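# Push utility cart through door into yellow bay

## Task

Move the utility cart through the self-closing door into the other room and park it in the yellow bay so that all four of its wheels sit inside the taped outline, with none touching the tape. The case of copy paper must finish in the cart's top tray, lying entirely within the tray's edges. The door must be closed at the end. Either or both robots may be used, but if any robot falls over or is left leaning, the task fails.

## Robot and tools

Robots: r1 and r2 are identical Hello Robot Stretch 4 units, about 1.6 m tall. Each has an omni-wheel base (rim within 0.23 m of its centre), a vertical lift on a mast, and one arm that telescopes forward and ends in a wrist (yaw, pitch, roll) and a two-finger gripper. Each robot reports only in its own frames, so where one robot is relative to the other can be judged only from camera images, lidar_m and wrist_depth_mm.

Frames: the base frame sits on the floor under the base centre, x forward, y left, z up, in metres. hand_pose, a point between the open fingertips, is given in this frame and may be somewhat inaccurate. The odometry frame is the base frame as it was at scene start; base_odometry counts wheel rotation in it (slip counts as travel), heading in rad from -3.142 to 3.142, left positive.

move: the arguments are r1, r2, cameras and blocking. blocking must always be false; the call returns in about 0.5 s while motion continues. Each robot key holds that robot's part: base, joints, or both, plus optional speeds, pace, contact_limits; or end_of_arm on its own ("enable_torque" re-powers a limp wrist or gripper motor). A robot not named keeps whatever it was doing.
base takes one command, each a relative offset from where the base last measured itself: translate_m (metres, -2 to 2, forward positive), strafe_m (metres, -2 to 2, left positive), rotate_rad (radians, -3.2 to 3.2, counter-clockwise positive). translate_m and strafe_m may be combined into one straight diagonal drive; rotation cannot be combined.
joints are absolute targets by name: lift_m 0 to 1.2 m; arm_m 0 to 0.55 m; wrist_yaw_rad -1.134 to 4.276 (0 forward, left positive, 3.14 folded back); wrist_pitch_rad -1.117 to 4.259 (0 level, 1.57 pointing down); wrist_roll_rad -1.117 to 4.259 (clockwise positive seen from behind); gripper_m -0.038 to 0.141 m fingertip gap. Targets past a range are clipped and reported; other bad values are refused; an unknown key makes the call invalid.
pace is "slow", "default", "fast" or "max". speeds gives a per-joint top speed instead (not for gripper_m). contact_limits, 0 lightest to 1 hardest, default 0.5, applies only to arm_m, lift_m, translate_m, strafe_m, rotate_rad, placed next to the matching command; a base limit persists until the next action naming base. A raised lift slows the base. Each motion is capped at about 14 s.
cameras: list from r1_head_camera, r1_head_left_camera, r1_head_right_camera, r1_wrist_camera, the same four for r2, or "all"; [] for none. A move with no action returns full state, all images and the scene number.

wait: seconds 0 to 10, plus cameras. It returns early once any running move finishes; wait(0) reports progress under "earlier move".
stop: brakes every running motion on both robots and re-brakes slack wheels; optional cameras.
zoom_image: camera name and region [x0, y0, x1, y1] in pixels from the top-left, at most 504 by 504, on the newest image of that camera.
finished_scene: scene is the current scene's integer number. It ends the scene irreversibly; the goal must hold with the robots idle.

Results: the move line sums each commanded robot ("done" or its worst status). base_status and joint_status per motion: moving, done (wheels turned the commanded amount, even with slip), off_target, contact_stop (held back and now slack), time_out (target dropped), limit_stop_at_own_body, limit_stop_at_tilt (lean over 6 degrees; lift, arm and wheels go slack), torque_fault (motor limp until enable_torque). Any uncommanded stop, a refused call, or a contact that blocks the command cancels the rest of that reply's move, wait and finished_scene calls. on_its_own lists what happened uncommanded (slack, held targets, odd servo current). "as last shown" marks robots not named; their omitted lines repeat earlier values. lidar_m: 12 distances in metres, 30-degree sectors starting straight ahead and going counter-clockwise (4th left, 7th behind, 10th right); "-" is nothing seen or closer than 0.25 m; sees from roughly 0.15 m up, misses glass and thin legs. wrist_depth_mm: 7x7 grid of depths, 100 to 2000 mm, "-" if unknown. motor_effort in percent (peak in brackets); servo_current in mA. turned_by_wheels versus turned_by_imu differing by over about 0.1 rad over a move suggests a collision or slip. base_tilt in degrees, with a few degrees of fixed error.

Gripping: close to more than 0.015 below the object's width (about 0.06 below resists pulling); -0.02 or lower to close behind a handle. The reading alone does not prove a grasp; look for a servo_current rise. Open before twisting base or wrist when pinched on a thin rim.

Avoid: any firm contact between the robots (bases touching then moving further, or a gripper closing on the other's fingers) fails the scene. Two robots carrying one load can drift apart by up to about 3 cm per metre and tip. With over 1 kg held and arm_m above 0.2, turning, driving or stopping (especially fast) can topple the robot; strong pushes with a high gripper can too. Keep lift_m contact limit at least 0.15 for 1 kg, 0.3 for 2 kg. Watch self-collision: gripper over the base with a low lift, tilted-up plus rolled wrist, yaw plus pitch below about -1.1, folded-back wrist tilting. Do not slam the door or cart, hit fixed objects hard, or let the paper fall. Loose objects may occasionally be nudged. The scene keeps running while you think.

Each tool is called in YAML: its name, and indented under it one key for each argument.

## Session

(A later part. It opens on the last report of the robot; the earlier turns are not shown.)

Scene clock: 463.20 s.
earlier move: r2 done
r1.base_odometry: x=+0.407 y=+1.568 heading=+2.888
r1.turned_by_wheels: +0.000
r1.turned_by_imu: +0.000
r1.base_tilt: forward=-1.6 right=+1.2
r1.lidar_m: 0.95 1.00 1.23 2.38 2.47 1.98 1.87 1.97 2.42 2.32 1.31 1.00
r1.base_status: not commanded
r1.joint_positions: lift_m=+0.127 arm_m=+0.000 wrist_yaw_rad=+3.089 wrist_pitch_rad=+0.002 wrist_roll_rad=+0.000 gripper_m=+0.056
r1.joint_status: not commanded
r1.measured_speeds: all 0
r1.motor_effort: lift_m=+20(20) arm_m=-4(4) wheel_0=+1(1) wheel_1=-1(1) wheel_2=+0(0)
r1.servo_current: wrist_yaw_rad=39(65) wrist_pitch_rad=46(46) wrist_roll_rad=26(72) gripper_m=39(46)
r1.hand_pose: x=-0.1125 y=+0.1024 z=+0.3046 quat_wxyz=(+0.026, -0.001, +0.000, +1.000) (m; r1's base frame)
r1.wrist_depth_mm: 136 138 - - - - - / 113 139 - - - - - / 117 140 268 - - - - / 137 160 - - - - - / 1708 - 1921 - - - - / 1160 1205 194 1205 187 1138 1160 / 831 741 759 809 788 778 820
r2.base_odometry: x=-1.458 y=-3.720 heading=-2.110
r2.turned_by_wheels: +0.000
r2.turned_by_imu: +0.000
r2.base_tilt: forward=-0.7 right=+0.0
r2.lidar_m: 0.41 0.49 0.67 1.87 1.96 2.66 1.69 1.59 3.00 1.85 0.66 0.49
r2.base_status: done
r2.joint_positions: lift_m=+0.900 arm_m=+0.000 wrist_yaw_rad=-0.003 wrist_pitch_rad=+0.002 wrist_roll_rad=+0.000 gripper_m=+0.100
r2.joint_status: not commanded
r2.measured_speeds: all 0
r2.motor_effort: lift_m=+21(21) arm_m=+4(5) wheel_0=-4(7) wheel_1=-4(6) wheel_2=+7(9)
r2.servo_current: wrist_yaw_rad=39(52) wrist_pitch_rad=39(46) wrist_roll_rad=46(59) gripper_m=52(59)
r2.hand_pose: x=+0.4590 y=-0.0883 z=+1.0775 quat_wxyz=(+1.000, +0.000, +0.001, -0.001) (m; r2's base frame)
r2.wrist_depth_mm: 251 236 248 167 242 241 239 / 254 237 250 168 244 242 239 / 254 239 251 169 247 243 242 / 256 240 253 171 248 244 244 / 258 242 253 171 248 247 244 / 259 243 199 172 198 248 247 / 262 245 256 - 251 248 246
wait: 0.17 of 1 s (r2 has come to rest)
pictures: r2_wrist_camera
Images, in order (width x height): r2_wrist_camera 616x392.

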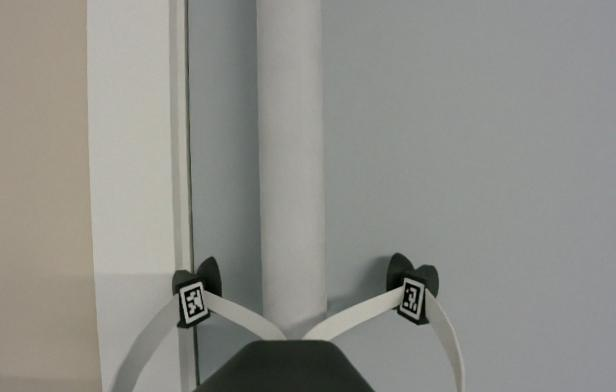

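move:
  blocking: false
  r2: {"joints":{"gripper_m":0.0}}

wait:
  seconds: 2
  cameras: ["r2_wrist_camera", "r2_head_camera"]

zoom_image:
  camera: "r2_head_camera"
  region: [160, 240, 340, 480]

Scene clock: 472.10 s.
move: r2 moving
r1: as last shown
r1.base_tilt: forward=-1.6 right=+1.3
r1.lidar_m: 0.96 1.00 1.26 2.38 2.46 1.99 1.87 2.00 2.42 2.32 1.32 1.01
r1.servo_current: wrist_yaw_rad=46(65) wrist_pitch_rad=33(52) wrist_roll_rad=33(52) gripper_m=46(46)
r1.wrist_depth_mm: 136 138 - - - - - / 113 139 - - - - - / 117 139 268 - - - - / 137 160 - - - - - / 1708 - 1983 - - - - / 1182 1205 194 1182 187 1138 1138 / 854 759 750 798 788 778 798
r2.base_odometry: x=-1.458 y=-3.720 heading=-2.110
r2.turned_by_wheels: +0.000
r2.turned_by_imu: +0.000
r2.base_tilt: forward=-0.7 right=+0.1
r2.lidar_m: 0.38 0.51 0.70 1.86 1.95 2.68 1.68 1.64 3.02 1.80 0.67 0.49
r2.base_status: not commanded
r2.joint_positions: lift_m=+0.900 arm_m=+0.000 wrist_yaw_rad=-0.003 wrist_pitch_rad=+0.002 wrist_roll_rad=+0.000 gripper_m=+0.083
r2.joint_status: gripper_m moving
r2.measured_speeds: all 0
r2.motor_effort: lift_m=+21(21) arm_m=+4(5) wheel_0=-4(5) wheel_1=-4(5) wheel_2=+7(7)
r2.servo_current: wrist_yaw_rad=46(59) wrist_pitch_rad=46(46) wrist_roll_rad=52(59) gripper_m=111(111)
r2.hand_pose: x=+0.4590 y=-0.0883 z=+1.0775 quat_wxyz=(+1.000, +0.000, +0.001, -0.001) (m; r2's base frame)
r2.wrist_depth_mm: 251 236 248 167 243 240 239 / 253 237 250 169 244 242 240 / 255 238 250 170 246 243 241 / 257 240 253 171 246 245 243 / 258 242 252 172 248 247 244 / 260 244 196 172 191 247 246 / 262 246 256 - 252 249 247
pictures: none

Scene clock: 473.40 s.
earlier move: r2 done
r1.base_odometry: x=+0.407 y=+1.568 heading=+2.888
r1.turned_by_wheels: +0.000
r1.turned_by_imu: +0.000
r1.base_tilt: forward=-1.6 right=+1.2
r1.lidar_m: 0.95 0.99 1.26 2.39 2.46 1.99 1.88 1.96 2.42 2.33 1.31 0.99
r1.base_status: not commanded
r1.joint_positions: lift_m=+0.127 arm_m=+0.000 wrist_yaw_rad=+3.089 wrist_pitch_rad=+0.002 wrist_roll_rad=+0.000 gripper_m=+0.056
r1.joint_status: not commanded
r1.measured_speeds: all 0
r1.motor_effort: lift_m=+20(20) arm_m=-4(4) wheel_0=+1(1) wheel_1=+0(1) wheel_2=+0(0)
r1.servo_current: wrist_yaw_rad=59(72) wrist_pitch_rad=39(52) wrist_roll_rad=59(59) gripper_m=46(46)
r1.hand_pose: x=-0.1125 y=+0.1024 z=+0.3046 quat_wxyz=(+0.026, -0.001, +0.000, +1.000) (m; r1's base frame)
r1.wrist_depth_mm: 136 138 - - - - - / 113 139 - - - - - / 117 140 268 - - - - / 137 161 - - - - - / 1661 - 1983 - - - - / 1160 1182 193 1182 188 1160 1138 / 842 750 750 809 788 778 820
r2.base_odometry: x=-1.458 y=-3.720 heading=-2.110
r2.turned_by_wheels: +0.000
r2.turned_by_imu: +0.000
r2.base_tilt: forward=-0.6 right=+0.1
r2.lidar_m: 0.41 0.49 0.68 1.86 1.96 2.70 1.67 1.61 3.00 1.81 0.68 0.49
r2.base_status: not commanded
r2.joint_positions: lift_m=+0.900 arm_m=+0.000 wrist_yaw_rad=-0.001 wrist_pitch_rad=+0.002 wrist_roll_rad=+0.000 gripper_m=+0.001
r2.joint_status: all done
r2.measured_speeds: all 0
r2.motor_effort: lift_m=+21(21) arm_m=+4(5) wheel_0=-5(5) wheel_1=-4(5) wheel_2=+7(8)
r2.servo_current: wrist_yaw_rad=39(65) wrist_pitch_rad=39(46) wrist_roll_rad=39(59) gripper_m=72(163)
r2.hand_pose: x=+0.4591 y=-0.0878 z=+1.0775 quat_wxyz=(+1.000, +0.000, +0.001, -0.001) (m; r2's base frame)
r2.wrist_depth_mm: 252 236 247 165 241 238 236 / 254 236 248 169 243 239 236 / 255 239 250 167 245 241 238 / 257 240 251 171 247 243 240 / 259 242 254 170 247 244 241 / 260 244 190 172 246 245 243 / 263 246 256 - 249 245 244
wait: 1.30 of 2 s (r2 has come to rest)
pictures: r2_head_camera, r2_wrist_camera
Images, in order (width x height): r2_head_camera 420x560, r2_wrist_camera 616x392.

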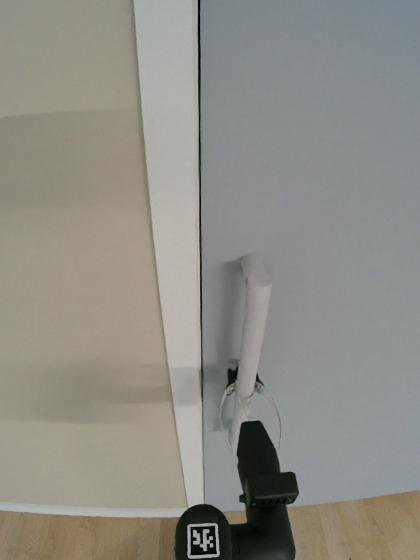

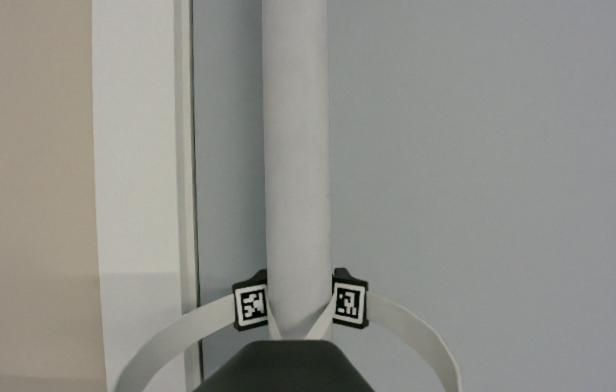

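Scaled by 2.100 from the camera's 420x560 image, which has a finer 1200x1600 frame.

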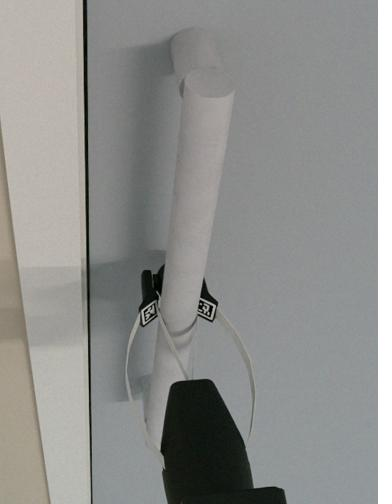

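move:
  blocking: false
  r2: {"joints":{"gripper_m":-0.03}}

wait:
  seconds: 1.5

move:
  blocking: false
  r2: {"base":{"translate_m":-0.08},"pace":"slow"}

wait:
  seconds: 2.5
  cameras: ["r2_wrist_camera", "r2_head_camera"]

Scene clock: 478.63 s.
move: r2 moving
r1: as last shown
r1.base_tilt: forward=-1.6 right=+1.3
r1.lidar_m: 0.94 1.01 1.23 2.38 2.45 1.98 1.90 1.98 2.42 2.32 1.34 0.98
r1.motor_effort: lift_m=+20(20) arm_m=-4(4) wheel_0=+0(1) wheel_1=+0(1) wheel_2=+0(0)
r1.servo_current: wrist_yaw_rad=39(59) wrist_pitch_rad=46(52) wrist_roll_rad=52(59) gripper_m=46(46)
r1.wrist_depth_mm: 136 138 - - - - - / 113 138 - - - - - / 117 139 267 - - - - / 137 160 - - - - - / 1661 - 1863 - - - - / 1205 1205 194 1205 187 1160 1138 / 854 750 750 820 798 768 820
r2.base_odometry: x=-1.458 y=-3.720 heading=-2.110
r2.turned_by_wheels: +0.000
r2.turned_by_imu: +0.001
r2.base_tilt: forward=-0.6 right=+0.1
r2.lidar_m: 0.38 0.47 0.71 1.86 1.97 2.69 1.68 1.61 2.99 1.81 0.67 0.50
r2.base_status: not commanded
r2.joint_positions: lift_m=+0.900 arm_m=+0.000 wrist_yaw_rad=+0.003 wrist_pitch_rad=+0.002 wrist_roll_rad=+0.000 gripper_m=-0.022
r2.joint_status: gripper_m moving
r2.measured_speeds: translate_m=+0.000 strafe_m=+0.000 rotate_rad=+0.000 lift_m=+0.000 arm_m=+0.000 wrist_yaw_rad=+0.012 wrist_pitch_rad=+0.000 wrist_roll_rad=+0.000
r2.motor_effort: lift_m=+21(21) arm_m=-3(4) wheel_0=-5(5) wheel_1=-4(4) wheel_2=+7(7)
r2.servo_current: wrist_yaw_rad=46(52) wrist_pitch_rad=46(46) wrist_roll_rad=39(52) gripper_m=208(208)
r2.hand_pose: x=+0.4596 y=-0.0866 z=+1.0775 quat_wxyz=(+1.000, +0.000, +0.001, +0.001) (m; r2's base frame)
r2.wrist_depth_mm: 252 235 245 163 239 236 232 / 253 237 247 164 240 236 235 / 255 237 249 167 242 239 235 / 257 240 250 167 243 239 236 / 258 241 251 168 244 241 239 / 260 242 188 169 180 242 239 / 263 244 253 - 246 - 240
pictures: none

Scene clock: 479.10 s.
earlier move: r2 done
r1.base_odometry: x=+0.407 y=+1.568 heading=+2.888
r1.turned_by_wheels: +0.000
r1.turned_by_imu: +0.000
r1.base_tilt: forward=-1.6 right=+1.3
r1.lidar_m: 0.96 1.01 1.23 2.39 2.45 1.99 1.89 2.00 2.43 2.32 1.31 1.00
r1.base_status: not commanded
r1.joint_positions: lift_m=+0.127 arm_m=+0.000 wrist_yaw_rad=+3.089 wrist_pitch_rad=+0.002 wrist_roll_rad=+0.000 gripper_m=+0.056
r1.joint_status: not commanded
r1.measured_speeds: all 0
r1.motor_effort: lift_m=+20(20) arm_m=-4(4) wheel_0=+1(1) wheel_1=+0(1) wheel_2=+0(0)
r1.servo_current: wrist_yaw_rad=59(59) wrist_pitch_rad=39(52) wrist_roll_rad=52(59) gripper_m=46(52)
r1.hand_pose: x=-0.1125 y=+0.1024 z=+0.3046 quat_wxyz=(+0.026, -0.001, +0.000, +1.000) (m; r1's base frame)
r1.wrist_depth_mm: 136 138 - - - - - / 113 139 - - - - - / 117 139 268 - - - - / 137 161 - - - - - / 1661 - 1921 - - - - / 1182 1205 194 1182 188 1160 1160 / 842 750 741 809 798 778 831
r2.base_odometry: x=-1.458 y=-3.720 heading=-2.110
r2.turned_by_wheels: +0.000
r2.turned_by_imu: +0.000
r2.base_tilt: forward=-0.6 right=+0.1
r2.lidar_m: 0.38 0.50 0.69 1.86 1.98 2.69 1.66 1.59 2.99 1.80 0.69 0.50
r2.base_status: not commanded
r2.joint_positions: lift_m=+0.900 arm_m=+0.000 wrist_yaw_rad=+0.003 wrist_pitch_rad=+0.002 wrist_roll_rad=+0.000 gripper_m=-0.028
r2.joint_status: all done
r2.measured_speeds: all 0
r2.motor_effort: lift_m=+21(21) arm_m=-4(4) wheel_0=-4(5) wheel_1=-4(4) wheel_2=+7(7)
r2.servo_current: wrist_yaw_rad=52(59) wrist_pitch_rad=46(52) wrist_roll_rad=46(52) gripper_m=137(208)
r2.hand_pose: x=+0.4596 y=-0.0865 z=+1.0775 quat_wxyz=(+1.000, +0.000, +0.001, +0.002) (m; r2's base frame)
r2.wrist_depth_mm: 252 236 244 162 237 236 232 / 253 236 245 163 239 236 233 / 256 238 247 165 239 237 234 / 257 240 248 166 242 237 236 / 259 241 249 167 243 240 237 / 262 243 187 166 179 242 239 / 263 244 253 - 246 240 240
wait: 0.47 of 1.5 s (r2 has come to rest)
pictures: none

Scene clock: 479.60 s.
move: r2 moving
r1: as last shown
r1.lidar_m: 0.97 0.98 1.24 2.38 2.46 2.00 1.90 1.97 2.42 2.31 1.31 1.01
r1.motor_effort: lift_m=+20(20) arm_m=-4(4) wheel_0=+0(1) wheel_1=-1(1) wheel_2=+0(0)
r1.servo_current: wrist_yaw_rad=46(52) wrist_pitch_rad=46(46) wrist_roll_rad=39(52) gripper_m=46(46)
r1.wrist_depth_mm: 136 139 - - - - - / 113 139 - - - - - / 117 140 268 - - - - / 137 161 - - - - - / 1756 - 1863 - - - - / 1182 1205 193 1182 187 1118 1138 / 854 741 768 798 788 778 820
r2.base_odometry: x=-1.451 y=-3.710 heading=-2.109
r2.turned_by_wheels: +0.000
r2.turned_by_imu: +0.000
r2.base_tilt: forward=-0.6 right=+0.0
r2.lidar_m: 0.39 0.49 0.71 1.85 1.97 2.69 1.66 1.60 2.99 1.85 0.69 0.49
r2.base_status: translate_m moving
r2.joint_positions: lift_m=+0.900 arm_m=+0.000 wrist_yaw_rad=+0.004 wrist_pitch_rad=+0.002 wrist_roll_rad=+0.000 gripper_m=-0.028
r2.joint_status: not commanded
r2.measured_speeds: translate_m=-0.048 strafe_m=+0.000 rotate_rad=+0.001 lift_m=+0.000 arm_m=+0.000 wrist_yaw_rad=+0.000 wrist_pitch_rad=+0.000 wrist_roll_rad=+0.000
r2.motor_effort: lift_m=+21(21) arm_m=-4(4) wheel_0=-10(12) wheel_1=-10(10) wheel_2=+20(21)
r2.servo_current: wrist_yaw_rad=52(59) wrist_pitch_rad=39(46) wrist_roll_rad=39(59) gripper_m=130(143)
r2.hand_pose: x=+0.4596 y=-0.0864 z=+1.0775 quat_wxyz=(+1.000, +0.000, +0.001, +0.002) (m; r2's base frame)
r2.wrist_depth_mm: 263 246 244 162 238 236 235 / 264 248 245 164 240 237 236 / 267 250 245 165 240 238 236 / 268 250 248 166 242 240 237 / 271 253 250 167 244 240 239 / 271 254 185 167 179 242 240 / 273 255 252 - 246 243 242
pictures: none

Scene clock: 481.17 s.
earlier move: r2 done
r1.base_odometry: x=+0.407 y=+1.568 heading=+2.888
r1.turned_by_wheels: +0.000
r1.turned_by_imu: +0.000
r1.base_tilt: forward=-1.6 right=+1.3
r1.lidar_m: 1.00 1.02 1.25 2.39 2.46 1.99 1.88 1.98 2.44 2.31 1.32 1.00
r1.base_status: not commanded
r1.joint_positions: lift_m=+0.127 arm_m=+0.000 wrist_yaw_rad=+3.089 wrist_pitch_rad=+0.002 wrist_roll_rad=+0.000 gripper_m=+0.056
r1.joint_status: not commanded
r1.measured_speeds: all 0
r1.motor_effort: lift_m=+20(20) arm_m=-4(4) wheel_0=+0(1) wheel_1=-1(1) wheel_2=+0(0)
r1.servo_current: wrist_yaw_rad=46(59) wrist_pitch_rad=39(52) wrist_roll_rad=65(65) gripper_m=39(46)
r1.hand_pose: x=-0.1125 y=+0.1024 z=+0.3046 quat_wxyz=(+0.026, -0.001, +0.000, +1.000) (m; r1's base frame)
r1.wrist_depth_mm: 136 138 - - - - - / 113 139 - - - - - / 117 139 268 - - - - / 137 161 - - - - - / 1708 - 1983 - - - - / 1182 1205 193 1182 187 1160 1182 / 842 759 750 798 788 768 820
r2.base_odometry: x=-1.417 y=-3.652 heading=-2.110
r2.turned_by_wheels: -0.001
r2.turned_by_imu: -0.001
r2.base_tilt: forward=-0.6 right=+0.1
r2.lidar_m: 0.38 0.57 0.83 1.86 1.96 2.71 1.64 1.54 3.00 2.09 0.75 0.49
r2.base_status: done
r2.joint_positions: lift_m=+0.900 arm_m=+0.000 wrist_yaw_rad=+0.004 wrist_pitch_rad=+0.002 wrist_roll_rad=+0.000 gripper_m=-0.028
r2.joint_status: not commanded
r2.measured_speeds: all 0
r2.motor_effort: lift_m=+21(21) arm_m=-4(4) wheel_0=-13(17) wheel_1=-8(10) wheel_2=+14(21)
r2.servo_current: wrist_yaw_rad=46(65) wrist_pitch_rad=39(46) wrist_roll_rad=52(59) gripper_m=124(143)
r2.hand_pose: x=+0.4596 y=-0.0864 z=+1.0775 quat_wxyz=(+1.000, +0.000, +0.001, +0.002) (m; r2's base frame)
r2.wrist_depth_mm: 332 327 239 161 242 246 247 / 332 330 240 163 244 246 249 / 334 332 242 166 246 248 251 / 336 334 243 164 247 250 252 / 340 336 245 167 249 250 253 / 342 336 184 167 180 253 253 / 343 338 248 - 252 254 256
wait: 1.57 of 2.5 s (r2 has come to rest)
pictures: r2_head_camera, r2_wrist_camera
Images, in order (width x height): r2_head_camera 420x560, r2_wrist_camera 616x392.

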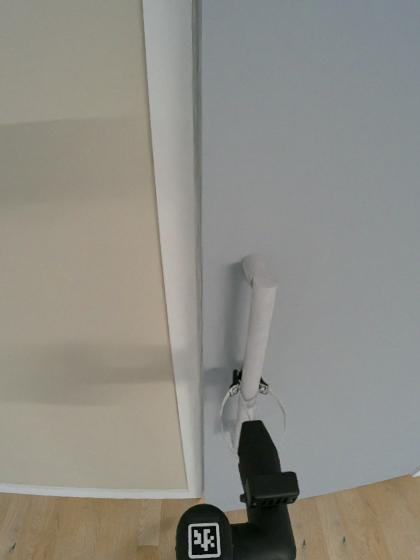

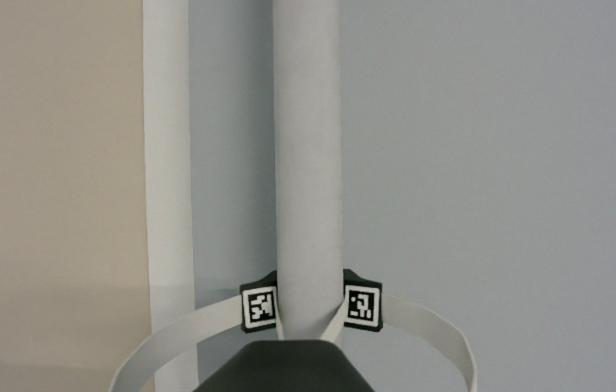

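move:
  blocking: false
  r2: {"base":{"translate_m":-0.185,"strafe_m":-0.051},"pace":"slow"}

wait:
  seconds: 3.5
  cameras: ["r2_wrist_camera", "r2_head_camera", "r2_head_right_camera"]

Scene clock: 530.67 s.
move: r2 moving
r1: as last shown
r1.lidar_m: 1.00 1.02 1.26 2.37 2.44 1.99 1.88 1.98 2.43 2.31 1.30 0.99
r1.motor_effort: lift_m=+20(20) arm_m=-4(4) wheel_0=+1(1) wheel_1=-1(1) wheel_2=+0(0)
r1.servo_current: wrist_yaw_rad=39(65) wrist_pitch_rad=39(52) wrist_roll_rad=46(59) gripper_m=39(46)
r1.wrist_depth_mm: 136 138 - - - - - / 113 139 - - - - - / 117 140 268 - - - - / 137 161 - - - - - / 1708 - 1921 - - - - / 1205 1182 193 1182 187 1138 1138 / 842 741 750 798 798 788 820
r2.base_odometry: x=-1.414 y=-3.640 heading=-2.111
r2.turned_by_wheels: +0.000
r2.turned_by_imu: +0.000
r2.base_tilt: forward=-0.6 right=+0.1
r2.lidar_m: 0.40 0.59 0.81 1.85 1.93 2.68 1.61 1.52 2.98 2.19 0.73 0.51
r2.base_status: translate_m moving; strafe_m moving
r2.joint_positions: lift_m=+0.900 arm_m=+0.000 wrist_yaw_rad=+0.004 wrist_pitch_rad=+0.002 wrist_roll_rad=+0.000 gripper_m=-0.028
r2.joint_status: not commanded
r2.measured_speeds: translate_m=-0.048 strafe_m=-0.014 rotate_rad=+0.002 lift_m=+0.000 arm_m=+0.000 wrist_yaw_rad=+0.000 wrist_pitch_rad=+0.000 wrist_roll_rad=+0.000
r2.motor_effort: lift_m=+21(21) arm_m=-4(4) wheel_0=-15(17) wheel_1=-11(13) wheel_2=+18(18)
r2.servo_current: wrist_yaw_rad=52(65) wrist_pitch_rad=39(46) wrist_roll_rad=39(59) gripper_m=124(130)
r2.hand_pose: x=+0.4596 y=-0.0864 z=+1.0775 quat_wxyz=(+1.000, +0.000, +0.001, +0.002) (m; r2's base frame)
r2.wrist_depth_mm: 343 338 238 163 244 246 249 / 343 340 240 164 246 247 250 / 343 342 242 166 246 249 251 / 349 343 243 165 248 251 253 / 351 345 244 169 250 253 255 / 353 349 185 167 180 253 256 / 353 349 247 - 253 256 258
pictures: none

Scene clock: 533.33 s.
earlier move: r2 done
r1.base_odometry: x=+0.407 y=+1.568 heading=+2.888
r1.turned_by_wheels: +0.000
r1.turned_by_imu: +0.000
r1.base_tilt: forward=-1.6 right=+1.3
r1.lidar_m: 1.07 1.03 1.23 2.36 2.45 1.97 1.90 1.96 2.42 2.32 1.31 1.01
r1.base_status: not commanded
r1.joint_positions: lift_m=+0.127 arm_m=+0.000 wrist_yaw_rad=+3.089 wrist_pitch_rad=+0.002 wrist_roll_rad=+0.000 gripper_m=+0.056
r1.joint_status: not commanded
r1.measured_speeds: all 0
r1.motor_effort: lift_m=+20(20) arm_m=-4(4) wheel_0=+0(1) wheel_1=-1(1) wheel_2=+0(0)
r1.servo_current: wrist_yaw_rad=52(78) wrist_pitch_rad=33(52) wrist_roll_rad=39(65) gripper_m=46(52)
r1.hand_pose: x=-0.1125 y=+0.1024 z=+0.3046 quat_wxyz=(+0.026, -0.001, +0.000, +1.000) (m; r1's base frame)
r1.wrist_depth_mm: 136 139 - - - - - / 113 139 - - - - - / 117 139 267 - - - - / 137 161 - - - - - / 1661 - 1921 - - - - / 1205 1182 194 1182 187 1138 1160 / 842 750 750 809 788 759 809
r2.base_odometry: x=-1.366 y=-3.468 heading=-2.110
r2.turned_by_wheels: +0.000
r2.turned_by_imu: +0.000
r2.base_tilt: forward=-0.6 right=+0.1
r2.lidar_m: 0.41 0.77 1.06 1.90 2.01 2.79 1.43 1.33 2.92 2.78 0.91 0.50
r2.base_status: done
r2.joint_positions: lift_m=+0.900 arm_m=+0.000 wrist_yaw_rad=+0.005 wrist_pitch_rad=+0.002 wrist_roll_rad=+0.000 gripper_m=-0.028
r2.joint_status: not commanded
r2.measured_speeds: all 0
r2.motor_effort: lift_m=+21(21) arm_m=-4(4) wheel_0=-7(17) wheel_1=-7(13) wheel_2=+15(20)
r2.servo_current: wrist_yaw_rad=46(72) wrist_pitch_rad=39(46) wrist_roll_rad=39(59) gripper_m=124(137)
r2.hand_pose: x=+0.4597 y=-0.0860 z=+1.0775 quat_wxyz=(+1.000, +0.000, +0.001, +0.002) (m; r2's base frame)
r2.wrist_depth_mm: - - 231 162 258 274 290 / - - 233 164 259 274 290 / - - 234 165 260 276 290 / - - 236 166 262 279 293 / - - 236 167 265 278 294 / - - 186 168 179 285 297 / - 136 236 - 270 277 298
wait: 2.67 of 3.5 s (r2 has come to rest)
pictures: r2_head_camera, r2_head_right_camera, r2_wrist_camera
Images, in order (width x height): r2_head_camera 420x560, r2_head_right_camera 420x672, r2_wrist_camera 616x392.

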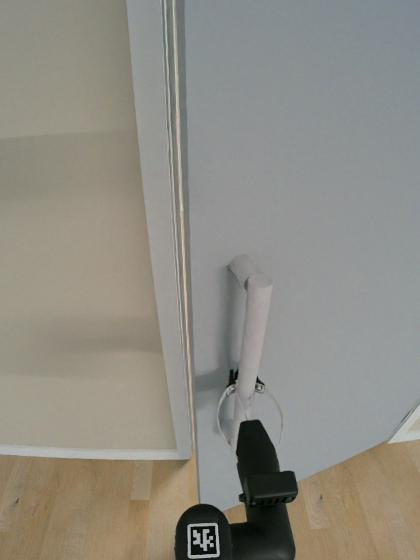

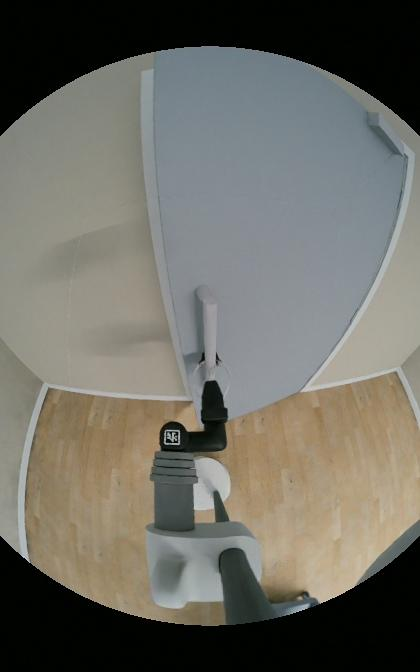

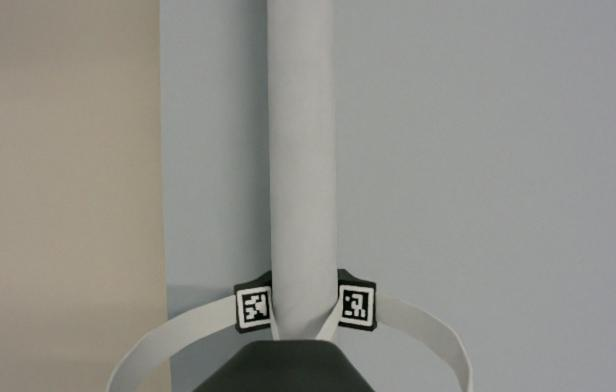

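move:
  blocking: false
  r2: {"base":{"translate_m":-0.183,"strafe_m":-0.146},"joints":{"wrist_yaw_rad":0.2},"speeds":{"wrist_yaw_rad":0.085},"pace":"slow"}

wait:
  seconds: 3.5
  cameras: ["r2_wrist_camera", "r2_head_camera", "r2_head_right_camera"]

Scene clock: 542.13 s.
move: r2 moving
r1: as last shown
r1.lidar_m: 1.07 0.99 1.25 2.37 2.47 2.00 1.88 1.98 2.43 2.32 1.33 0.98
r1.motor_effort: lift_m=+20(20) arm_m=-4(4) wheel_0=+1(1) wheel_1=-1(1) wheel_2=+0(0)
r1.servo_current: wrist_yaw_rad=39(65) wrist_pitch_rad=39(46) wrist_roll_rad=59(59) gripper_m=39(46)
r1.wrist_depth_mm: 136 138 - - - - - / 113 139 - - - - - / 117 139 270 - - - - / 137 160 - - - - - / 1708 - 1983 - - - - / 1182 1205 193 1182 187 1160 1138 / 854 741 759 809 788 778 820
r2.base_odometry: x=-1.368 y=-3.455 heading=-2.110
r2.turned_by_wheels: +0.001
r2.turned_by_imu: +0.001
r2.base_tilt: forward=-0.6 right=+0.1
r2.lidar_m: 0.40 0.77 1.09 1.91 2.01 2.80 1.39 1.36 2.94 2.80 0.95 0.50
r2.base_status: translate_m moving; strafe_m moving
r2.joint_positions: lift_m=+0.900 arm_m=+0.000 wrist_yaw_rad=+0.037 wrist_pitch_rad=+0.002 wrist_roll_rad=+0.000 gripper_m=-0.028
r2.joint_status: wrist_yaw_rad moving
r2.measured_speeds: translate_m=-0.040 strafe_m=-0.032 rotate_rad=+0.002 lift_m=+0.000 arm_m=+0.000 wrist_yaw_rad=+0.085 wrist_pitch_rad=+0.000 wrist_roll_rad=+0.000
r2.motor_effort: lift_m=+21(21) arm_m=-4(4) wheel_0=-4(8) wheel_1=-11(12) wheel_2=+18(20)
r2.servo_current: wrist_yaw_rad=46(59) wrist_pitch_rad=39(46) wrist_roll_rad=46(59) gripper_m=124(130)
r2.hand_pose: x=+0.4624 y=-0.0767 z=+1.0775 quat_wxyz=(+1.000, +0.000, +0.001, +0.019) (m; r2's base frame)
r2.wrist_depth_mm: - - 232 163 256 270 286 / - - 232 164 257 271 285 / - - 235 165 259 272 286 / - - 236 165 260 274 289 / - - 236 168 263 276 290 / - - 184 167 182 279 291 / - - 237 - 267 274 293
pictures: none

Scene clock: 545.20 s.
earlier move: r2 done
r1.base_odometry: x=+0.407 y=+1.568 heading=+2.888
r1.turned_by_wheels: +0.000
r1.turned_by_imu: +0.000
r1.base_tilt: forward=-1.6 right=+1.3
r1.lidar_m: 1.13 1.03 1.24 2.37 2.45 1.97 1.90 1.97 2.43 2.33 1.32 0.99
r1.base_status: not commanded
r1.joint_positions: lift_m=+0.127 arm_m=+0.000 wrist_yaw_rad=+3.089 wrist_pitch_rad=+0.002 wrist_roll_rad=+0.000 gripper_m=+0.056
r1.joint_status: not commanded
r1.measured_speeds: all 0
r1.motor_effort: lift_m=+20(20) arm_m=-4(4) wheel_0=+1(1) wheel_1=+0(1) wheel_2=+0(0)
r1.servo_current: wrist_yaw_rad=46(72) wrist_pitch_rad=39(52) wrist_roll_rad=33(65) gripper_m=46(52)
r1.hand_pose: x=-0.1125 y=+0.1024 z=+0.3046 quat_wxyz=(+0.026, -0.001, +0.000, +1.000) (m; r1's base frame)
r1.wrist_depth_mm: 137 138 - - - - - / 113 139 - - - - - / 117 139 268 - - - - / 137 161 - - - - - / 1708 - 1863 - - - - / 1182 1229 194 1182 187 1160 1138 / 842 750 750 809 778 778 820
r2.base_odometry: x=-1.398 y=-3.236 heading=-2.108
r2.turned_by_wheels: +0.001
r2.turned_by_imu: +0.003
r2.base_tilt: forward=-0.6 right=+0.0
r2.lidar_m: 0.40 0.96 1.35 2.07 2.17 2.98 1.14 1.18 2.79 2.69 1.30 0.58
r2.base_status: done
r2.joint_positions: lift_m=+0.900 arm_m=+0.000 wrist_yaw_rad=+0.211 wrist_pitch_rad=+0.002 wrist_roll_rad=+0.000 gripper_m=-0.028
r2.joint_status: all done
r2.measured_speeds: all 0
r2.motor_effort: lift_m=+21(21) arm_m=-4(4) wheel_0=+10(14) wheel_1=-6(13) wheel_2=+19(21)
r2.servo_current: wrist_yaw_rad=72(85) wrist_pitch_rad=39(46) wrist_roll_rad=52(59) gripper_m=124(130)
r2.hand_pose: x=+0.4712 y=-0.0252 z=+1.0775 quat_wxyz=(+0.994, +0.000, +0.001, +0.105) (m; r2's base frame)
r2.wrist_depth_mm: - - 233 163 256 270 285 / - - 233 164 258 272 283 / - 229 236 165 259 273 287 / - - 236 166 262 274 289 / - - 238 167 264 277 290 / - - 187 167 181 281 291 / - - 239 - 267 281 296
wait: 3.07 of 3.5 s (r2 has come to rest)
pictures: r2_head_camera, r2_head_right_camera, r2_wrist_camera
Images, in order (width x height): r2_head_camera 420x560, r2_head_right_camera 420x672, r2_wrist_camera 616x392.

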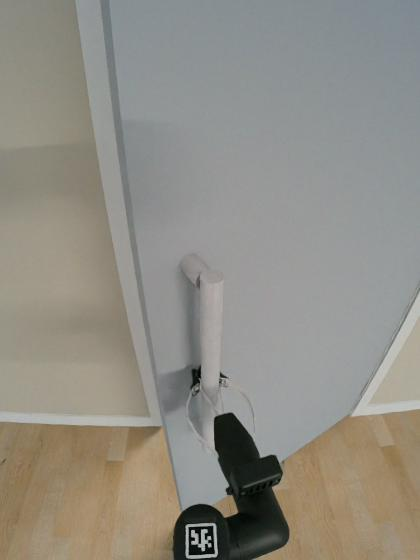

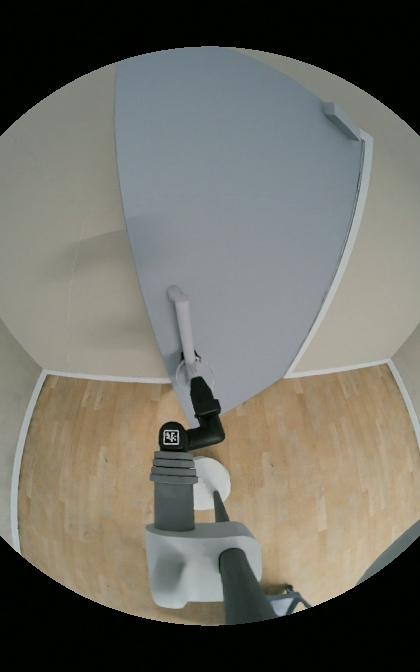

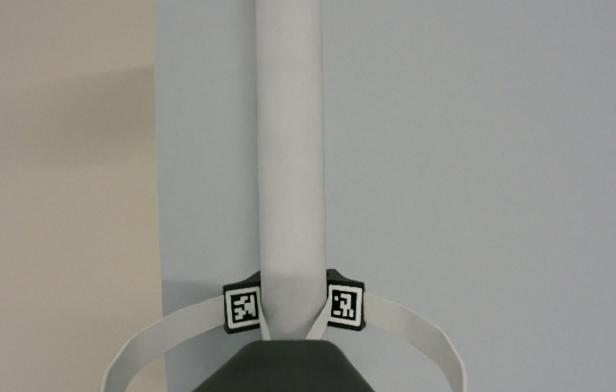

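move:
  blocking: false
  r2: {"base":{"translate_m":-0.167,"strafe_m":-0.186},"joints":{"wrist_yaw_rad":0.4},"speeds":{"wrist_yaw_rad":0.08},"pace":"slow"}

wait:
  seconds: 3.5
  cameras: ["r2_wrist_camera"]

move:
  blocking: false
  r2: {"base":{"translate_m":-0.1255,"strafe_m":-0.217},"joints":{"wrist_yaw_rad":0.6},"speeds":{"wrist_yaw_rad":0.08},"pace":"slow"}

wait:
  seconds: 3.5
  cameras: ["r2_wrist_camera", "r2_head_camera", "r2_head_right_camera"]

Scene clock: 558.43 s.
move: r2 moving
r1: as last shown
r1.base_tilt: forward=-1.6 right=+1.2
r1.lidar_m: 1.14 1.03 1.22 2.39 2.46 1.98 1.86 1.99 2.40 2.32 1.32 1.00
r1.motor_effort: lift_m=+20(20) arm_m=-4(4) wheel_0=+1(1) wheel_1=-1(1) wheel_2=+0(0)
r1.servo_current: wrist_yaw_rad=46(59) wrist_pitch_rad=39(52) wrist_roll_rad=52(52) gripper_m=39(46)
r1.wrist_depth_mm: 136 139 - - - - - / 113 139 - - - - - / 117 139 268 - - - - / 137 161 - - - - - / 1618 - 1983 - - - - / 1182 1182 194 1160 187 1138 1138 / 842 741 750 820 788 768 820
r2.base_odometry: x=-1.401 y=-3.224 heading=-2.107
r2.turned_by_wheels: +0.001
r2.turned_by_imu: +0.002
r2.base_tilt: forward=-0.6 right=+0.1
r2.lidar_m: 0.40 0.98 1.34 2.04 2.19 2.97 1.12 1.18 2.78 2.66 1.31 0.59
r2.base_status: translate_m moving; strafe_m moving
r2.joint_positions: lift_m=+0.900 arm_m=+0.000 wrist_yaw_rad=+0.242 wrist_pitch_rad=+0.002 wrist_roll_rad=+0.000 gripper_m=-0.028
r2.joint_status: wrist_yaw_rad moving
r2.measured_speeds: translate_m=-0.033 strafe_m=-0.037 rotate_rad=-0.001 lift_m=+0.000 arm_m=+0.000 wrist_yaw_rad=+0.074 wrist_pitch_rad=+0.000 wrist_roll_rad=+0.000
r2.motor_effort: lift_m=+21(21) arm_m=-4(4) wheel_0=+8(12) wheel_1=-9(11) wheel_2=+20(21)
r2.servo_current: wrist_yaw_rad=20(104) wrist_pitch_rad=39(46) wrist_roll_rad=46(52) gripper_m=117(124)
r2.hand_pose: x=+0.4719 y=-0.0156 z=+1.0775 quat_wxyz=(+0.993, +0.000, +0.001, +0.121) (m; r2's base frame)
r2.wrist_depth_mm: - - 234 163 255 268 278 / - - 235 165 256 270 279 / - - 236 164 257 271 282 / - - 238 167 258 272 283 / - - 239 166 262 272 283 / - - 186 167 182 274 286 / - - 239 - 264 - 289
pictures: none

Scene clock: 561.70 s.
earlier move: r2 done
r1.base_odometry: x=+0.407 y=+1.568 heading=+2.888
r1.turned_by_wheels: +0.000
r1.turned_by_imu: +0.000
r1.base_tilt: forward=-1.6 right=+1.2
r1.lidar_m: 1.23 1.04 1.26 2.38 2.46 1.99 1.89 1.99 2.39 2.34 1.30 1.00
r1.base_status: not commanded
r1.joint_positions: lift_m=+0.127 arm_m=+0.000 wrist_yaw_rad=+3.089 wrist_pitch_rad=+0.002 wrist_roll_rad=+0.000 gripper_m=+0.056
r1.joint_status: not commanded
r1.measured_speeds: all 0
r1.motor_effort: lift_m=+20(20) arm_m=-4(4) wheel_0=+0(2) wheel_1=-1(1) wheel_2=+0(0)
r1.servo_current: wrist_yaw_rad=46(72) wrist_pitch_rad=46(52) wrist_roll_rad=52(78) gripper_m=39(52)
r1.hand_pose: x=-0.1125 y=+0.1024 z=+0.3046 quat_wxyz=(+0.026, -0.001, +0.000, +1.000) (m; r1's base frame)
r1.wrist_depth_mm: 136 138 - - - - - / 113 139 - - - - - / 117 139 270 - - - - / 137 160 - - - - - / 1756 - 1921 - - - - / 1182 1182 193 1205 187 1160 1138 / 842 741 759 798 788 778 820
r2.base_odometry: x=-1.472 y=-2.998 heading=-2.106
r2.turned_by_wheels: +0.001
r2.turned_by_imu: +0.004
r2.base_tilt: forward=-0.6 right=+0.0
r2.lidar_m: 0.40 0.43 1.59 2.25 2.35 3.26 0.93 1.05 2.58 2.49 1.49 0.72
r2.base_status: done
r2.joint_positions: lift_m=+0.900 arm_m=+0.000 wrist_yaw_rad=+0.413 wrist_pitch_rad=+0.002 wrist_roll_rad=+0.000 gripper_m=-0.029
r2.joint_status: all done
r2.measured_speeds: all 0
r2.motor_effort: lift_m=+21(21) arm_m=-4(4) wheel_0=+14(19) wheel_1=-3(12) wheel_2=+16(22)
r2.servo_current: wrist_yaw_rad=65(104) wrist_pitch_rad=39(46) wrist_roll_rad=46(65) gripper_m=117(124)
r2.hand_pose: x=+0.4701 y=+0.0358 z=+1.0775 quat_wxyz=(+0.979, +0.000, +0.001, +0.205) (m; r2's base frame)
r2.wrist_depth_mm: - - 234 163 258 273 289 / - - 234 163 259 273 287 / - 229 235 167 259 276 289 / - - 236 168 262 277 290 / - 232 238 166 265 279 293 / - 156 184 168 259 281 294 / - - 238 - 270 - 297
wait: 3.27 of 3.5 s (r2 has come to rest)
pictures: r2_wrist_camera
Images, in order (width x height): r2_wrist_camera 616x392.

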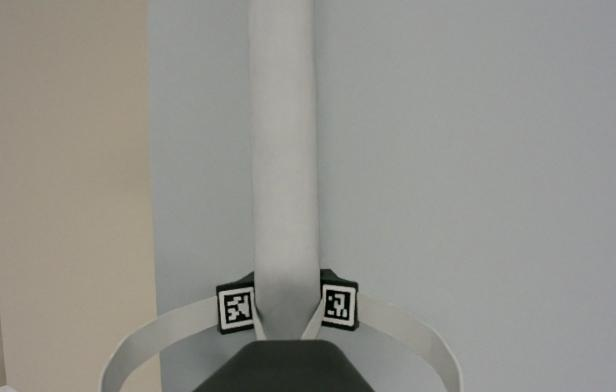

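Scene clock: 562.20 s.
move: r2 moving
r1: as last shown
r1.base_tilt: forward=-1.6 right=+1.3
r1.lidar_m: 1.22 1.02 1.23 2.38 2.48 2.00 1.88 1.97 2.41 2.32 1.32 0.98
r1.motor_effort: lift_m=+20(20) arm_m=-4(4) wheel_0=+0(1) wheel_1=+0(1) wheel_2=+0(0)
r1.servo_current: wrist_yaw_rad=46(65) wrist_pitch_rad=39(46) wrist_roll_rad=39(52) gripper_m=39(46)
r1.wrist_depth_mm: 136 138 - - - - - / 113 139 - - - - - / 117 139 268 - - - - / 137 160 - - - - - / 1618 - 1983 - - - - / 1182 1229 193 1205 187 1138 1160 / 842 750 759 798 788 788 809
r2.base_odometry: x=-1.478 y=-2.988 heading=-2.104
r2.turned_by_wheels: +0.002
r2.turned_by_imu: +0.002
r2.base_tilt: forward=-0.7 right=+0.0
r2.lidar_m: 0.40 0.45 1.59 2.26 2.38 3.31 0.95 1.05 2.57 2.49 1.50 0.71
r2.base_status: translate_m moving; strafe_m moving
r2.joint_positions: lift_m=+0.900 arm_m=+0.000 wrist_yaw_rad=+0.445 wrist_pitch_rad=+0.002 wrist_roll_rad=+0.000 gripper_m=-0.029
r2.joint_status: wrist_yaw_rad moving
r2.measured_speeds: translate_m=-0.024 strafe_m=-0.043 rotate_rad=+0.002 lift_m=+0.000 arm_m=+0.000 wrist_yaw_rad=+0.080 wrist_pitch_rad=+0.000 wrist_roll_rad=+0.000
r2.motor_effort: lift_m=+21(21) arm_m=-4(4) wheel_0=+14(17) wheel_1=-10(10) wheel_2=+19(19)
r2.servo_current: wrist_yaw_rad=46(85) wrist_pitch_rad=39(46) wrist_roll_rad=46(52) gripper_m=117(117)
r2.hand_pose: x=+0.4689 y=+0.0452 z=+1.0775 quat_wxyz=(+0.975, +0.000, +0.001, +0.221) (m; r2's base frame)
r2.wrist_depth_mm: - - 235 165 256 268 279 / - - 234 165 257 270 283 / - 230 236 166 258 272 283 / - - 236 166 260 274 286 / - - 238 167 263 276 287 / - - 185 167 181 277 287 / - 144 240 - 265 278 290
pictures: none

Scene clock: 565.50 s.
earlier move: r2 done
r1.base_odometry: x=+0.407 y=+1.568 heading=+2.888
r1.turned_by_wheels: +0.000
r1.turned_by_imu: +0.000
r1.base_tilt: forward=-1.6 right=+1.3
r1.lidar_m: 1.26 1.03 1.23 2.39 2.47 2.00 1.87 1.97 2.42 2.32 1.31 1.00
r1.base_status: not commanded
r1.joint_positions: lift_m=+0.127 arm_m=+0.000 wrist_yaw_rad=+3.089 wrist_pitch_rad=+0.002 wrist_roll_rad=+0.000 gripper_m=+0.056
r1.joint_status: not commanded
r1.measured_speeds: all 0
r1.motor_effort: lift_m=+20(20) arm_m=-4(4) wheel_0=+1(1) wheel_1=-1(1) wheel_2=+0(0)
r1.servo_current: wrist_yaw_rad=46(72) wrist_pitch_rad=39(52) wrist_roll_rad=39(65) gripper_m=52(52)
r1.hand_pose: x=-0.1125 y=+0.1024 z=+0.3046 quat_wxyz=(+0.026, -0.001, +0.000, +1.000) (m; r1's base frame)
r1.wrist_depth_mm: 136 138 - - - - - / 113 139 - - - - - / 117 140 267 - - - - / 137 160 - - - - - / 1708 - 1983 - - - - / 1205 1205 193 1182 187 1160 1138 / 854 750 750 809 809 788 820
r2.base_odometry: x=-1.595 y=-2.780 heading=-2.104
r2.turned_by_wheels: +0.000
r2.turned_by_imu: +0.004
r2.base_tilt: forward=-0.7 right=+0.0
r2.lidar_m: 0.39 0.42 1.75 2.45 2.60 3.59 0.83 1.00 2.37 2.28 1.67 1.00
r2.base_status: done
r2.joint_positions: lift_m=+0.900 arm_m=+0.000 wrist_yaw_rad=+0.615 wrist_pitch_rad=+0.002 wrist_roll_rad=+0.000 gripper_m=-0.029
r2.joint_status: all done
r2.measured_speeds: all 0
r2.motor_effort: lift_m=+21(21) arm_m=-4(4) wheel_0=+17(21) wheel_1=-2(10) wheel_2=+14(20)
r2.servo_current: wrist_yaw_rad=85(130) wrist_pitch_rad=33(46) wrist_roll_rad=59(65) gripper_m=111(124)
r2.hand_pose: x=+0.4570 y=+0.0948 z=+1.0775 quat_wxyz=(+0.953, +0.000, +0.001, +0.302) (m; r2's base frame)
r2.wrist_depth_mm: - - 232 163 260 279 291 / - - 233 163 260 277 289 / - - 234 170 263 279 293 / - - 235 170 264 281 296 / - - 237 166 266 281 296 / - - 184 167 263 283 298 / - - 238 - 266 291 301
wait: 3.30 of 3.5 s (r2 has come to rest)
pictures: r2_head_camera, r2_head_right_camera, r2_wrist_camera
Images, in order (width x height): r2_head_camera 420x560, r2_head_right_camera 420x672, r2_wrist_camera 616x392.

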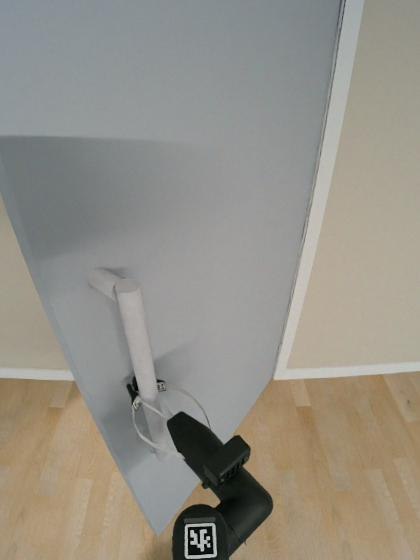

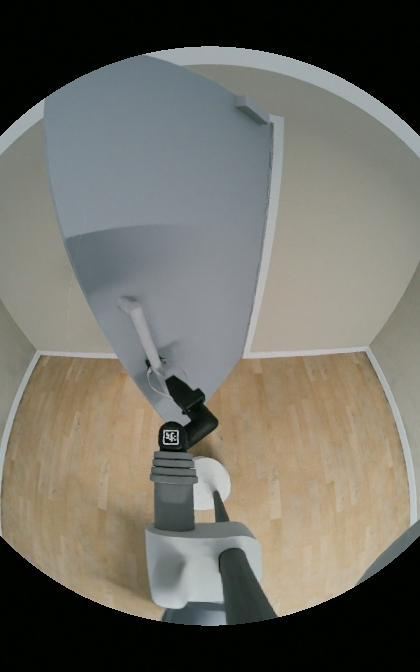

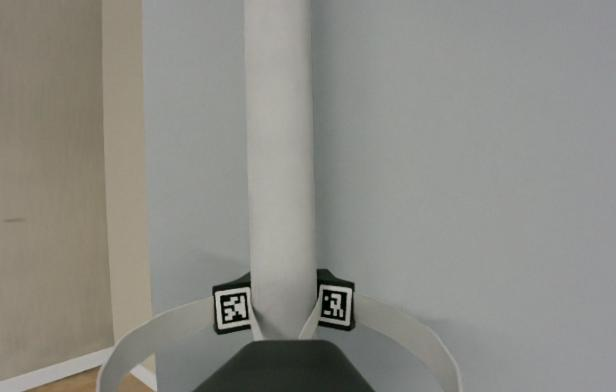

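move:
  blocking: false
  r2: {"base":{"translate_m":-0.08,"strafe_m":-0.23},"joints":{"wrist_yaw_rad":0.8},"speeds":{"wrist_yaw_rad":0.08},"pace":"slow"}

wait:
  seconds: 3.5
  cameras: ["r2_wrist_camera"]

move:
  blocking: false
  r2: {"base":{"translate_m":-0.027,"strafe_m":-0.245},"joints":{"wrist_yaw_rad":1.0},"speeds":{"wrist_yaw_rad":0.08},"pace":"slow"}

wait:
  seconds: 3.5
  cameras: ["r2_wrist_camera", "r2_head_camera", "r2_head_right_camera", "r1_head_left_camera"]

Scene clock: 576.77 s.
move: r2 moving
r1: as last shown
r1.lidar_m: 1.28 1.03 1.23 2.37 2.45 1.98 1.88 1.97 2.43 2.32 1.32 1.02
r1.servo_current: wrist_yaw_rad=33(65) wrist_pitch_rad=39(52) wrist_roll_rad=33(59) gripper_m=46(52)
r1.wrist_depth_mm: 136 139 - - - - - / 113 139 - - - - - / 117 139 268 - - - - / 137 161 - - - - - / 1708 - 1983 - - - - / 1160 1205 193 1205 188 1182 1138 / 842 750 759 798 788 768 820
r2.base_odometry: x=-1.603 y=-2.771 heading=-2.102
r2.turned_by_wheels: +0.002
r2.turned_by_imu: +0.003
r2.base_tilt: forward=-0.7 right=+0.0
r2.lidar_m: 0.39 0.44 1.76 2.48 2.61 3.63 0.84 3.14 2.34 2.25 1.69 1.02
r2.base_status: translate_m moving; strafe_m moving
r2.joint_positions: lift_m=+0.900 arm_m=+0.000 wrist_yaw_rad=+0.646 wrist_pitch_rad=+0.002 wrist_roll_rad=+0.000 gripper_m=-0.029
r2.joint_status: wrist_yaw_rad moving
r2.measured_speeds: translate_m=-0.016 strafe_m=-0.047 rotate_rad=-0.001 lift_m=+0.000 arm_m=+0.000 wrist_yaw_rad=+0.081 wrist_pitch_rad=+0.000 wrist_roll_rad=+0.000
r2.motor_effort: lift_m=+21(21) arm_m=-4(4) wheel_0=+16(20) wheel_1=-6(9) wheel_2=+15(16)
r2.servo_current: wrist_yaw_rad=52(117) wrist_pitch_rad=33(46) wrist_roll_rad=52(52) gripper_m=104(124)
r2.hand_pose: x=+0.4538 y=+0.1038 z=+1.0775 quat_wxyz=(+0.948, +0.000, +0.001, +0.317) (m; r2's base frame)
r2.wrist_depth_mm: - - 232 167 258 273 287 / - - 233 167 258 273 286 / - - 235 167 260 276 290 / - - 236 168 263 277 290 / - - 236 167 266 277 291 / - - 183 169 259 281 294 / - - 238 - 270 286 296
pictures: none

Scene clock: 579.97 s.
earlier move: r2 done
r1.base_odometry: x=+0.407 y=+1.568 heading=+2.888
r1.turned_by_wheels: +0.000
r1.turned_by_imu: +0.000
r1.base_tilt: forward=-1.6 right=+1.3
r1.lidar_m: 1.43 1.03 1.23 2.38 2.45 1.98 1.88 1.99 2.42 2.34 1.31 0.99
r1.base_status: not commanded
r1.joint_positions: lift_m=+0.127 arm_m=+0.000 wrist_yaw_rad=+3.089 wrist_pitch_rad=+0.002 wrist_roll_rad=+0.000 gripper_m=+0.056
r1.joint_status: not commanded
r1.measured_speeds: all 0
r1.motor_effort: lift_m=+20(20) arm_m=-4(4) wheel_0=+1(1) wheel_1=+0(1) wheel_2=+0(0)
r1.servo_current: wrist_yaw_rad=26(78) wrist_pitch_rad=46(52) wrist_roll_rad=46(65) gripper_m=39(52)
r1.hand_pose: x=-0.1125 y=+0.1024 z=+0.3046 quat_wxyz=(+0.026, -0.001, +0.000, +1.000) (m; r1's base frame)
r1.wrist_depth_mm: 136 138 - - - - - / 113 139 - - - - - / 117 139 270 - - - - / 137 161 - - - - - / 1618 - 1983 - - - - / 1182 1182 194 1205 188 1160 1160 / 842 741 750 809 788 778 820
r2.base_odometry: x=-1.752 y=-2.595 heading=-2.102
r2.turned_by_wheels: +0.000
r2.turned_by_imu: +0.003
r2.base_tilt: forward=-0.6 right=+0.0
r2.lidar_m: 0.55 0.39 1.87 2.70 2.83 0.81 0.81 2.87 2.11 2.03 1.77 1.31
r2.base_status: done
r2.joint_positions: lift_m=+0.900 arm_m=+0.000 wrist_yaw_rad=+0.811 wrist_pitch_rad=+0.002 wrist_roll_rad=+0.000 gripper_m=-0.029
r2.joint_status: all done
r2.measured_speeds: all 0
r2.motor_effort: lift_m=+21(21) arm_m=-4(4) wheel_0=+16(20) wheel_1=-3(9) wheel_2=+11(17)
r2.servo_current: wrist_yaw_rad=65(117) wrist_pitch_rad=39(46) wrist_roll_rad=52(52) gripper_m=111(124)
r2.hand_pose: x=+0.4330 y=+0.1488 z=+1.0775 quat_wxyz=(+0.919, +0.000, +0.001, +0.394) (m; r2's base frame)
r2.wrist_depth_mm: - - 231 163 263 282 301 / - - 233 163 264 281 298 / - - 234 167 265 282 300 / - - 234 167 265 285 306 / - - 236 166 270 286 306 / - - 183 168 181 290 309 / - - 236 - 272 296 310
wait: 3.20 of 3.5 s (r2 has come to rest)
pictures: r2_wrist_camera
Images, in order (width x height): r2_wrist_camera 616x392.

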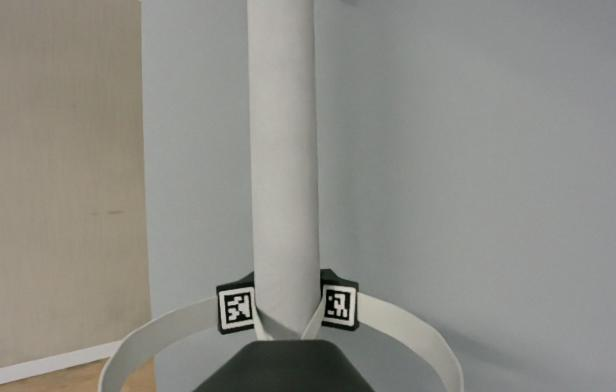

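Scene clock: 580.47 s.
move: r2 moving
r1: as last shown
r1.lidar_m: 1.43 1.03 1.24 2.38 2.48 1.99 1.87 1.97 2.41 2.31 1.31 0.98
r1.motor_effort: lift_m=+20(20) arm_m=-4(4) wheel_0=+1(1) wheel_1=-1(1) wheel_2=+0(0)
r1.servo_current: wrist_yaw_rad=59(59) wrist_pitch_rad=39(46) wrist_roll_rad=52(52) gripper_m=39(46)
r1.wrist_depth_mm: 136 138 - - - - - / 113 139 - - - - - / 117 140 267 - - - - / 137 160 - - - - - / 1661 - 1921 - - - - / 1205 1182 193 1160 187 1182 1138 / 842 750 759 798 788 778 820
r2.base_odometry: x=-1.763 y=-2.587 heading=-2.100
r2.turned_by_wheels: +0.002
r2.turned_by_imu: +0.002
r2.base_tilt: forward=-0.7 right=+0.1
r2.lidar_m: 0.54 0.38 1.91 2.71 2.84 0.80 0.80 2.82 2.10 2.04 1.78 1.33
r2.base_status: translate_m moving; strafe_m moving
r2.joint_positions: lift_m=+0.900 arm_m=+0.000 wrist_yaw_rad=+0.843 wrist_pitch_rad=+0.002 wrist_roll_rad=+0.000 gripper_m=-0.029
r2.joint_status: wrist_yaw_rad moving
r2.measured_speeds: translate_m=-0.006 strafe_m=-0.052 rotate_rad=+0.000 lift_m=+0.000 arm_m=+0.000 wrist_yaw_rad=+0.077 wrist_pitch_rad=+0.000 wrist_roll_rad=+0.000
r2.motor_effort: lift_m=+21(21) arm_m=-4(4) wheel_0=+16(20) wheel_1=-7(9) wheel_2=+12(13)
r2.servo_current: wrist_yaw_rad=46(91) wrist_pitch_rad=46(46) wrist_roll_rad=59(59) gripper_m=111(111)
r2.hand_pose: x=+0.4281 y=+0.1570 z=+1.0775 quat_wxyz=(+0.913, +0.000, +0.001, +0.409) (m; r2's base frame)
r2.wrist_depth_mm: - - 231 165 259 277 293 / - - 233 165 262 277 293 / - - 233 166 264 278 296 / - - 235 166 263 283 297 / - - 236 167 266 283 301 / - - 186 167 180 285 301 / - - 236 - 271 287 303
pictures: none

Scene clock: 583.63 s.
earlier move: r2 done
r1.base_odometry: x=+0.407 y=+1.568 heading=+2.888
r1.turned_by_wheels: +0.000
r1.turned_by_imu: +0.000
r1.base_tilt: forward=-1.6 right=+1.3
r1.lidar_m: 1.62 1.03 1.25 2.38 2.47 1.97 1.89 1.99 2.43 2.33 1.33 0.98
r1.base_status: not commanded
r1.joint_positions: lift_m=+0.127 arm_m=+0.000 wrist_yaw_rad=+3.089 wrist_pitch_rad=+0.002 wrist_roll_rad=+0.000 gripper_m=+0.056
r1.joint_status: not commanded
r1.measured_speeds: all 0
r1.motor_effort: lift_m=+20(20) arm_m=-4(4) wheel_0=+1(1) wheel_1=-1(1) wheel_2=+0(0)
r1.servo_current: wrist_yaw_rad=52(65) wrist_pitch_rad=46(52) wrist_roll_rad=59(65) gripper_m=39(52)
r1.hand_pose: x=-0.1125 y=+0.1024 z=+0.3046 quat_wxyz=(+0.026, -0.001, +0.000, +1.000) (m; r1's base frame)
r1.wrist_depth_mm: 136 138 - - - - - / 113 139 - - - - - / 117 139 268 - - - - / 137 160 - - - - - / 1708 - 1983 - - - - / 1182 1205 193 1205 187 1160 1138 / 842 750 759 798 788 768 820
r2.base_odometry: x=-1.950 y=-2.449 heading=-2.100
r2.turned_by_wheels: +0.000
r2.turned_by_imu: +0.003
r2.base_tilt: forward=-0.6 right=+0.1
r2.lidar_m: 0.69 0.38 1.92 2.94 3.11 0.84 0.86 2.50 1.87 1.81 1.80 1.35
r2.base_status: done
r2.joint_positions: lift_m=+0.900 arm_m=+0.000 wrist_yaw_rad=+1.010 wrist_pitch_rad=+0.002 wrist_roll_rad=+0.000 gripper_m=-0.029
r2.joint_status: all done
r2.measured_speeds: all 0
r2.motor_effort: lift_m=+21(21) arm_m=-4(4) wheel_0=+15(21) wheel_1=-2(9) wheel_2=+9(14)
r2.servo_current: wrist_yaw_rad=72(117) wrist_pitch_rad=39(46) wrist_roll_rad=39(65) gripper_m=104(117)
r2.hand_pose: x=+0.3984 y=+0.1977 z=+1.0775 quat_wxyz=(+0.875, +0.000, +0.001, +0.484) (m; r2's base frame)
r2.wrist_depth_mm: - - 230 163 264 285 303 / - - 232 163 266 286 306 / - - 232 163 267 287 304 / - - 233 167 267 290 309 / - - 235 167 272 289 309 / - - 183 167 264 294 312 / - - 235 - 276 301 315
wait: 3.17 of 3.5 s (r2 has come to rest)
pictures: r1_head_left_camera, r2_head_camera, r2_head_right_camera, r2_wrist_camera
Images, in order (width x height): r1_head_left_camera 420x672, r2_head_camera 420x560, r2_head_right_camera 420x672, r2_wrist_camera 616x392.

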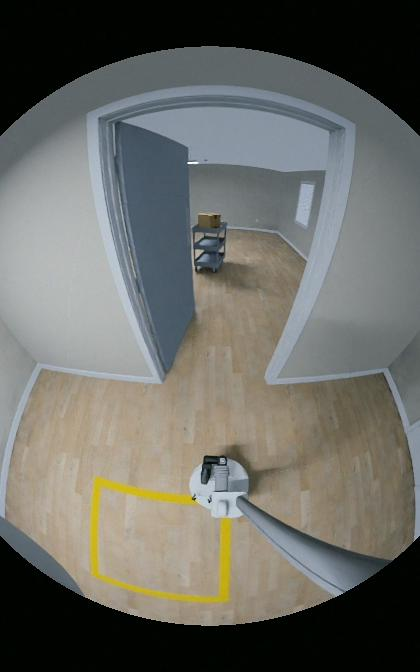

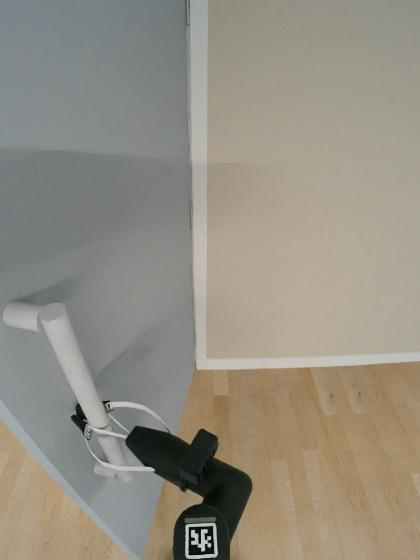

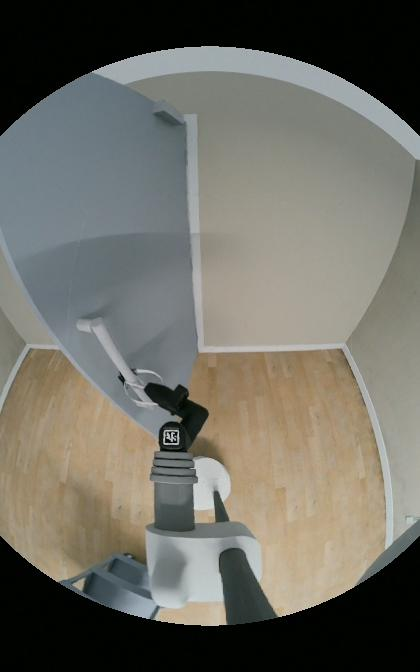

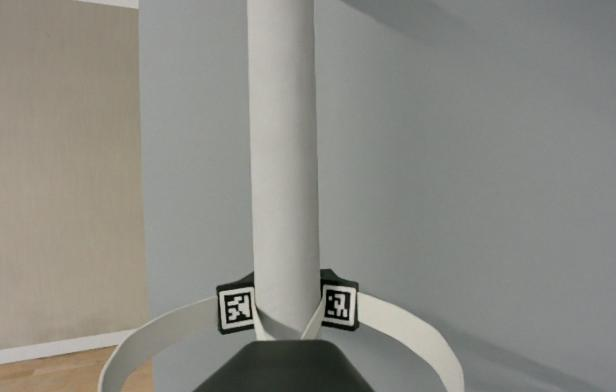

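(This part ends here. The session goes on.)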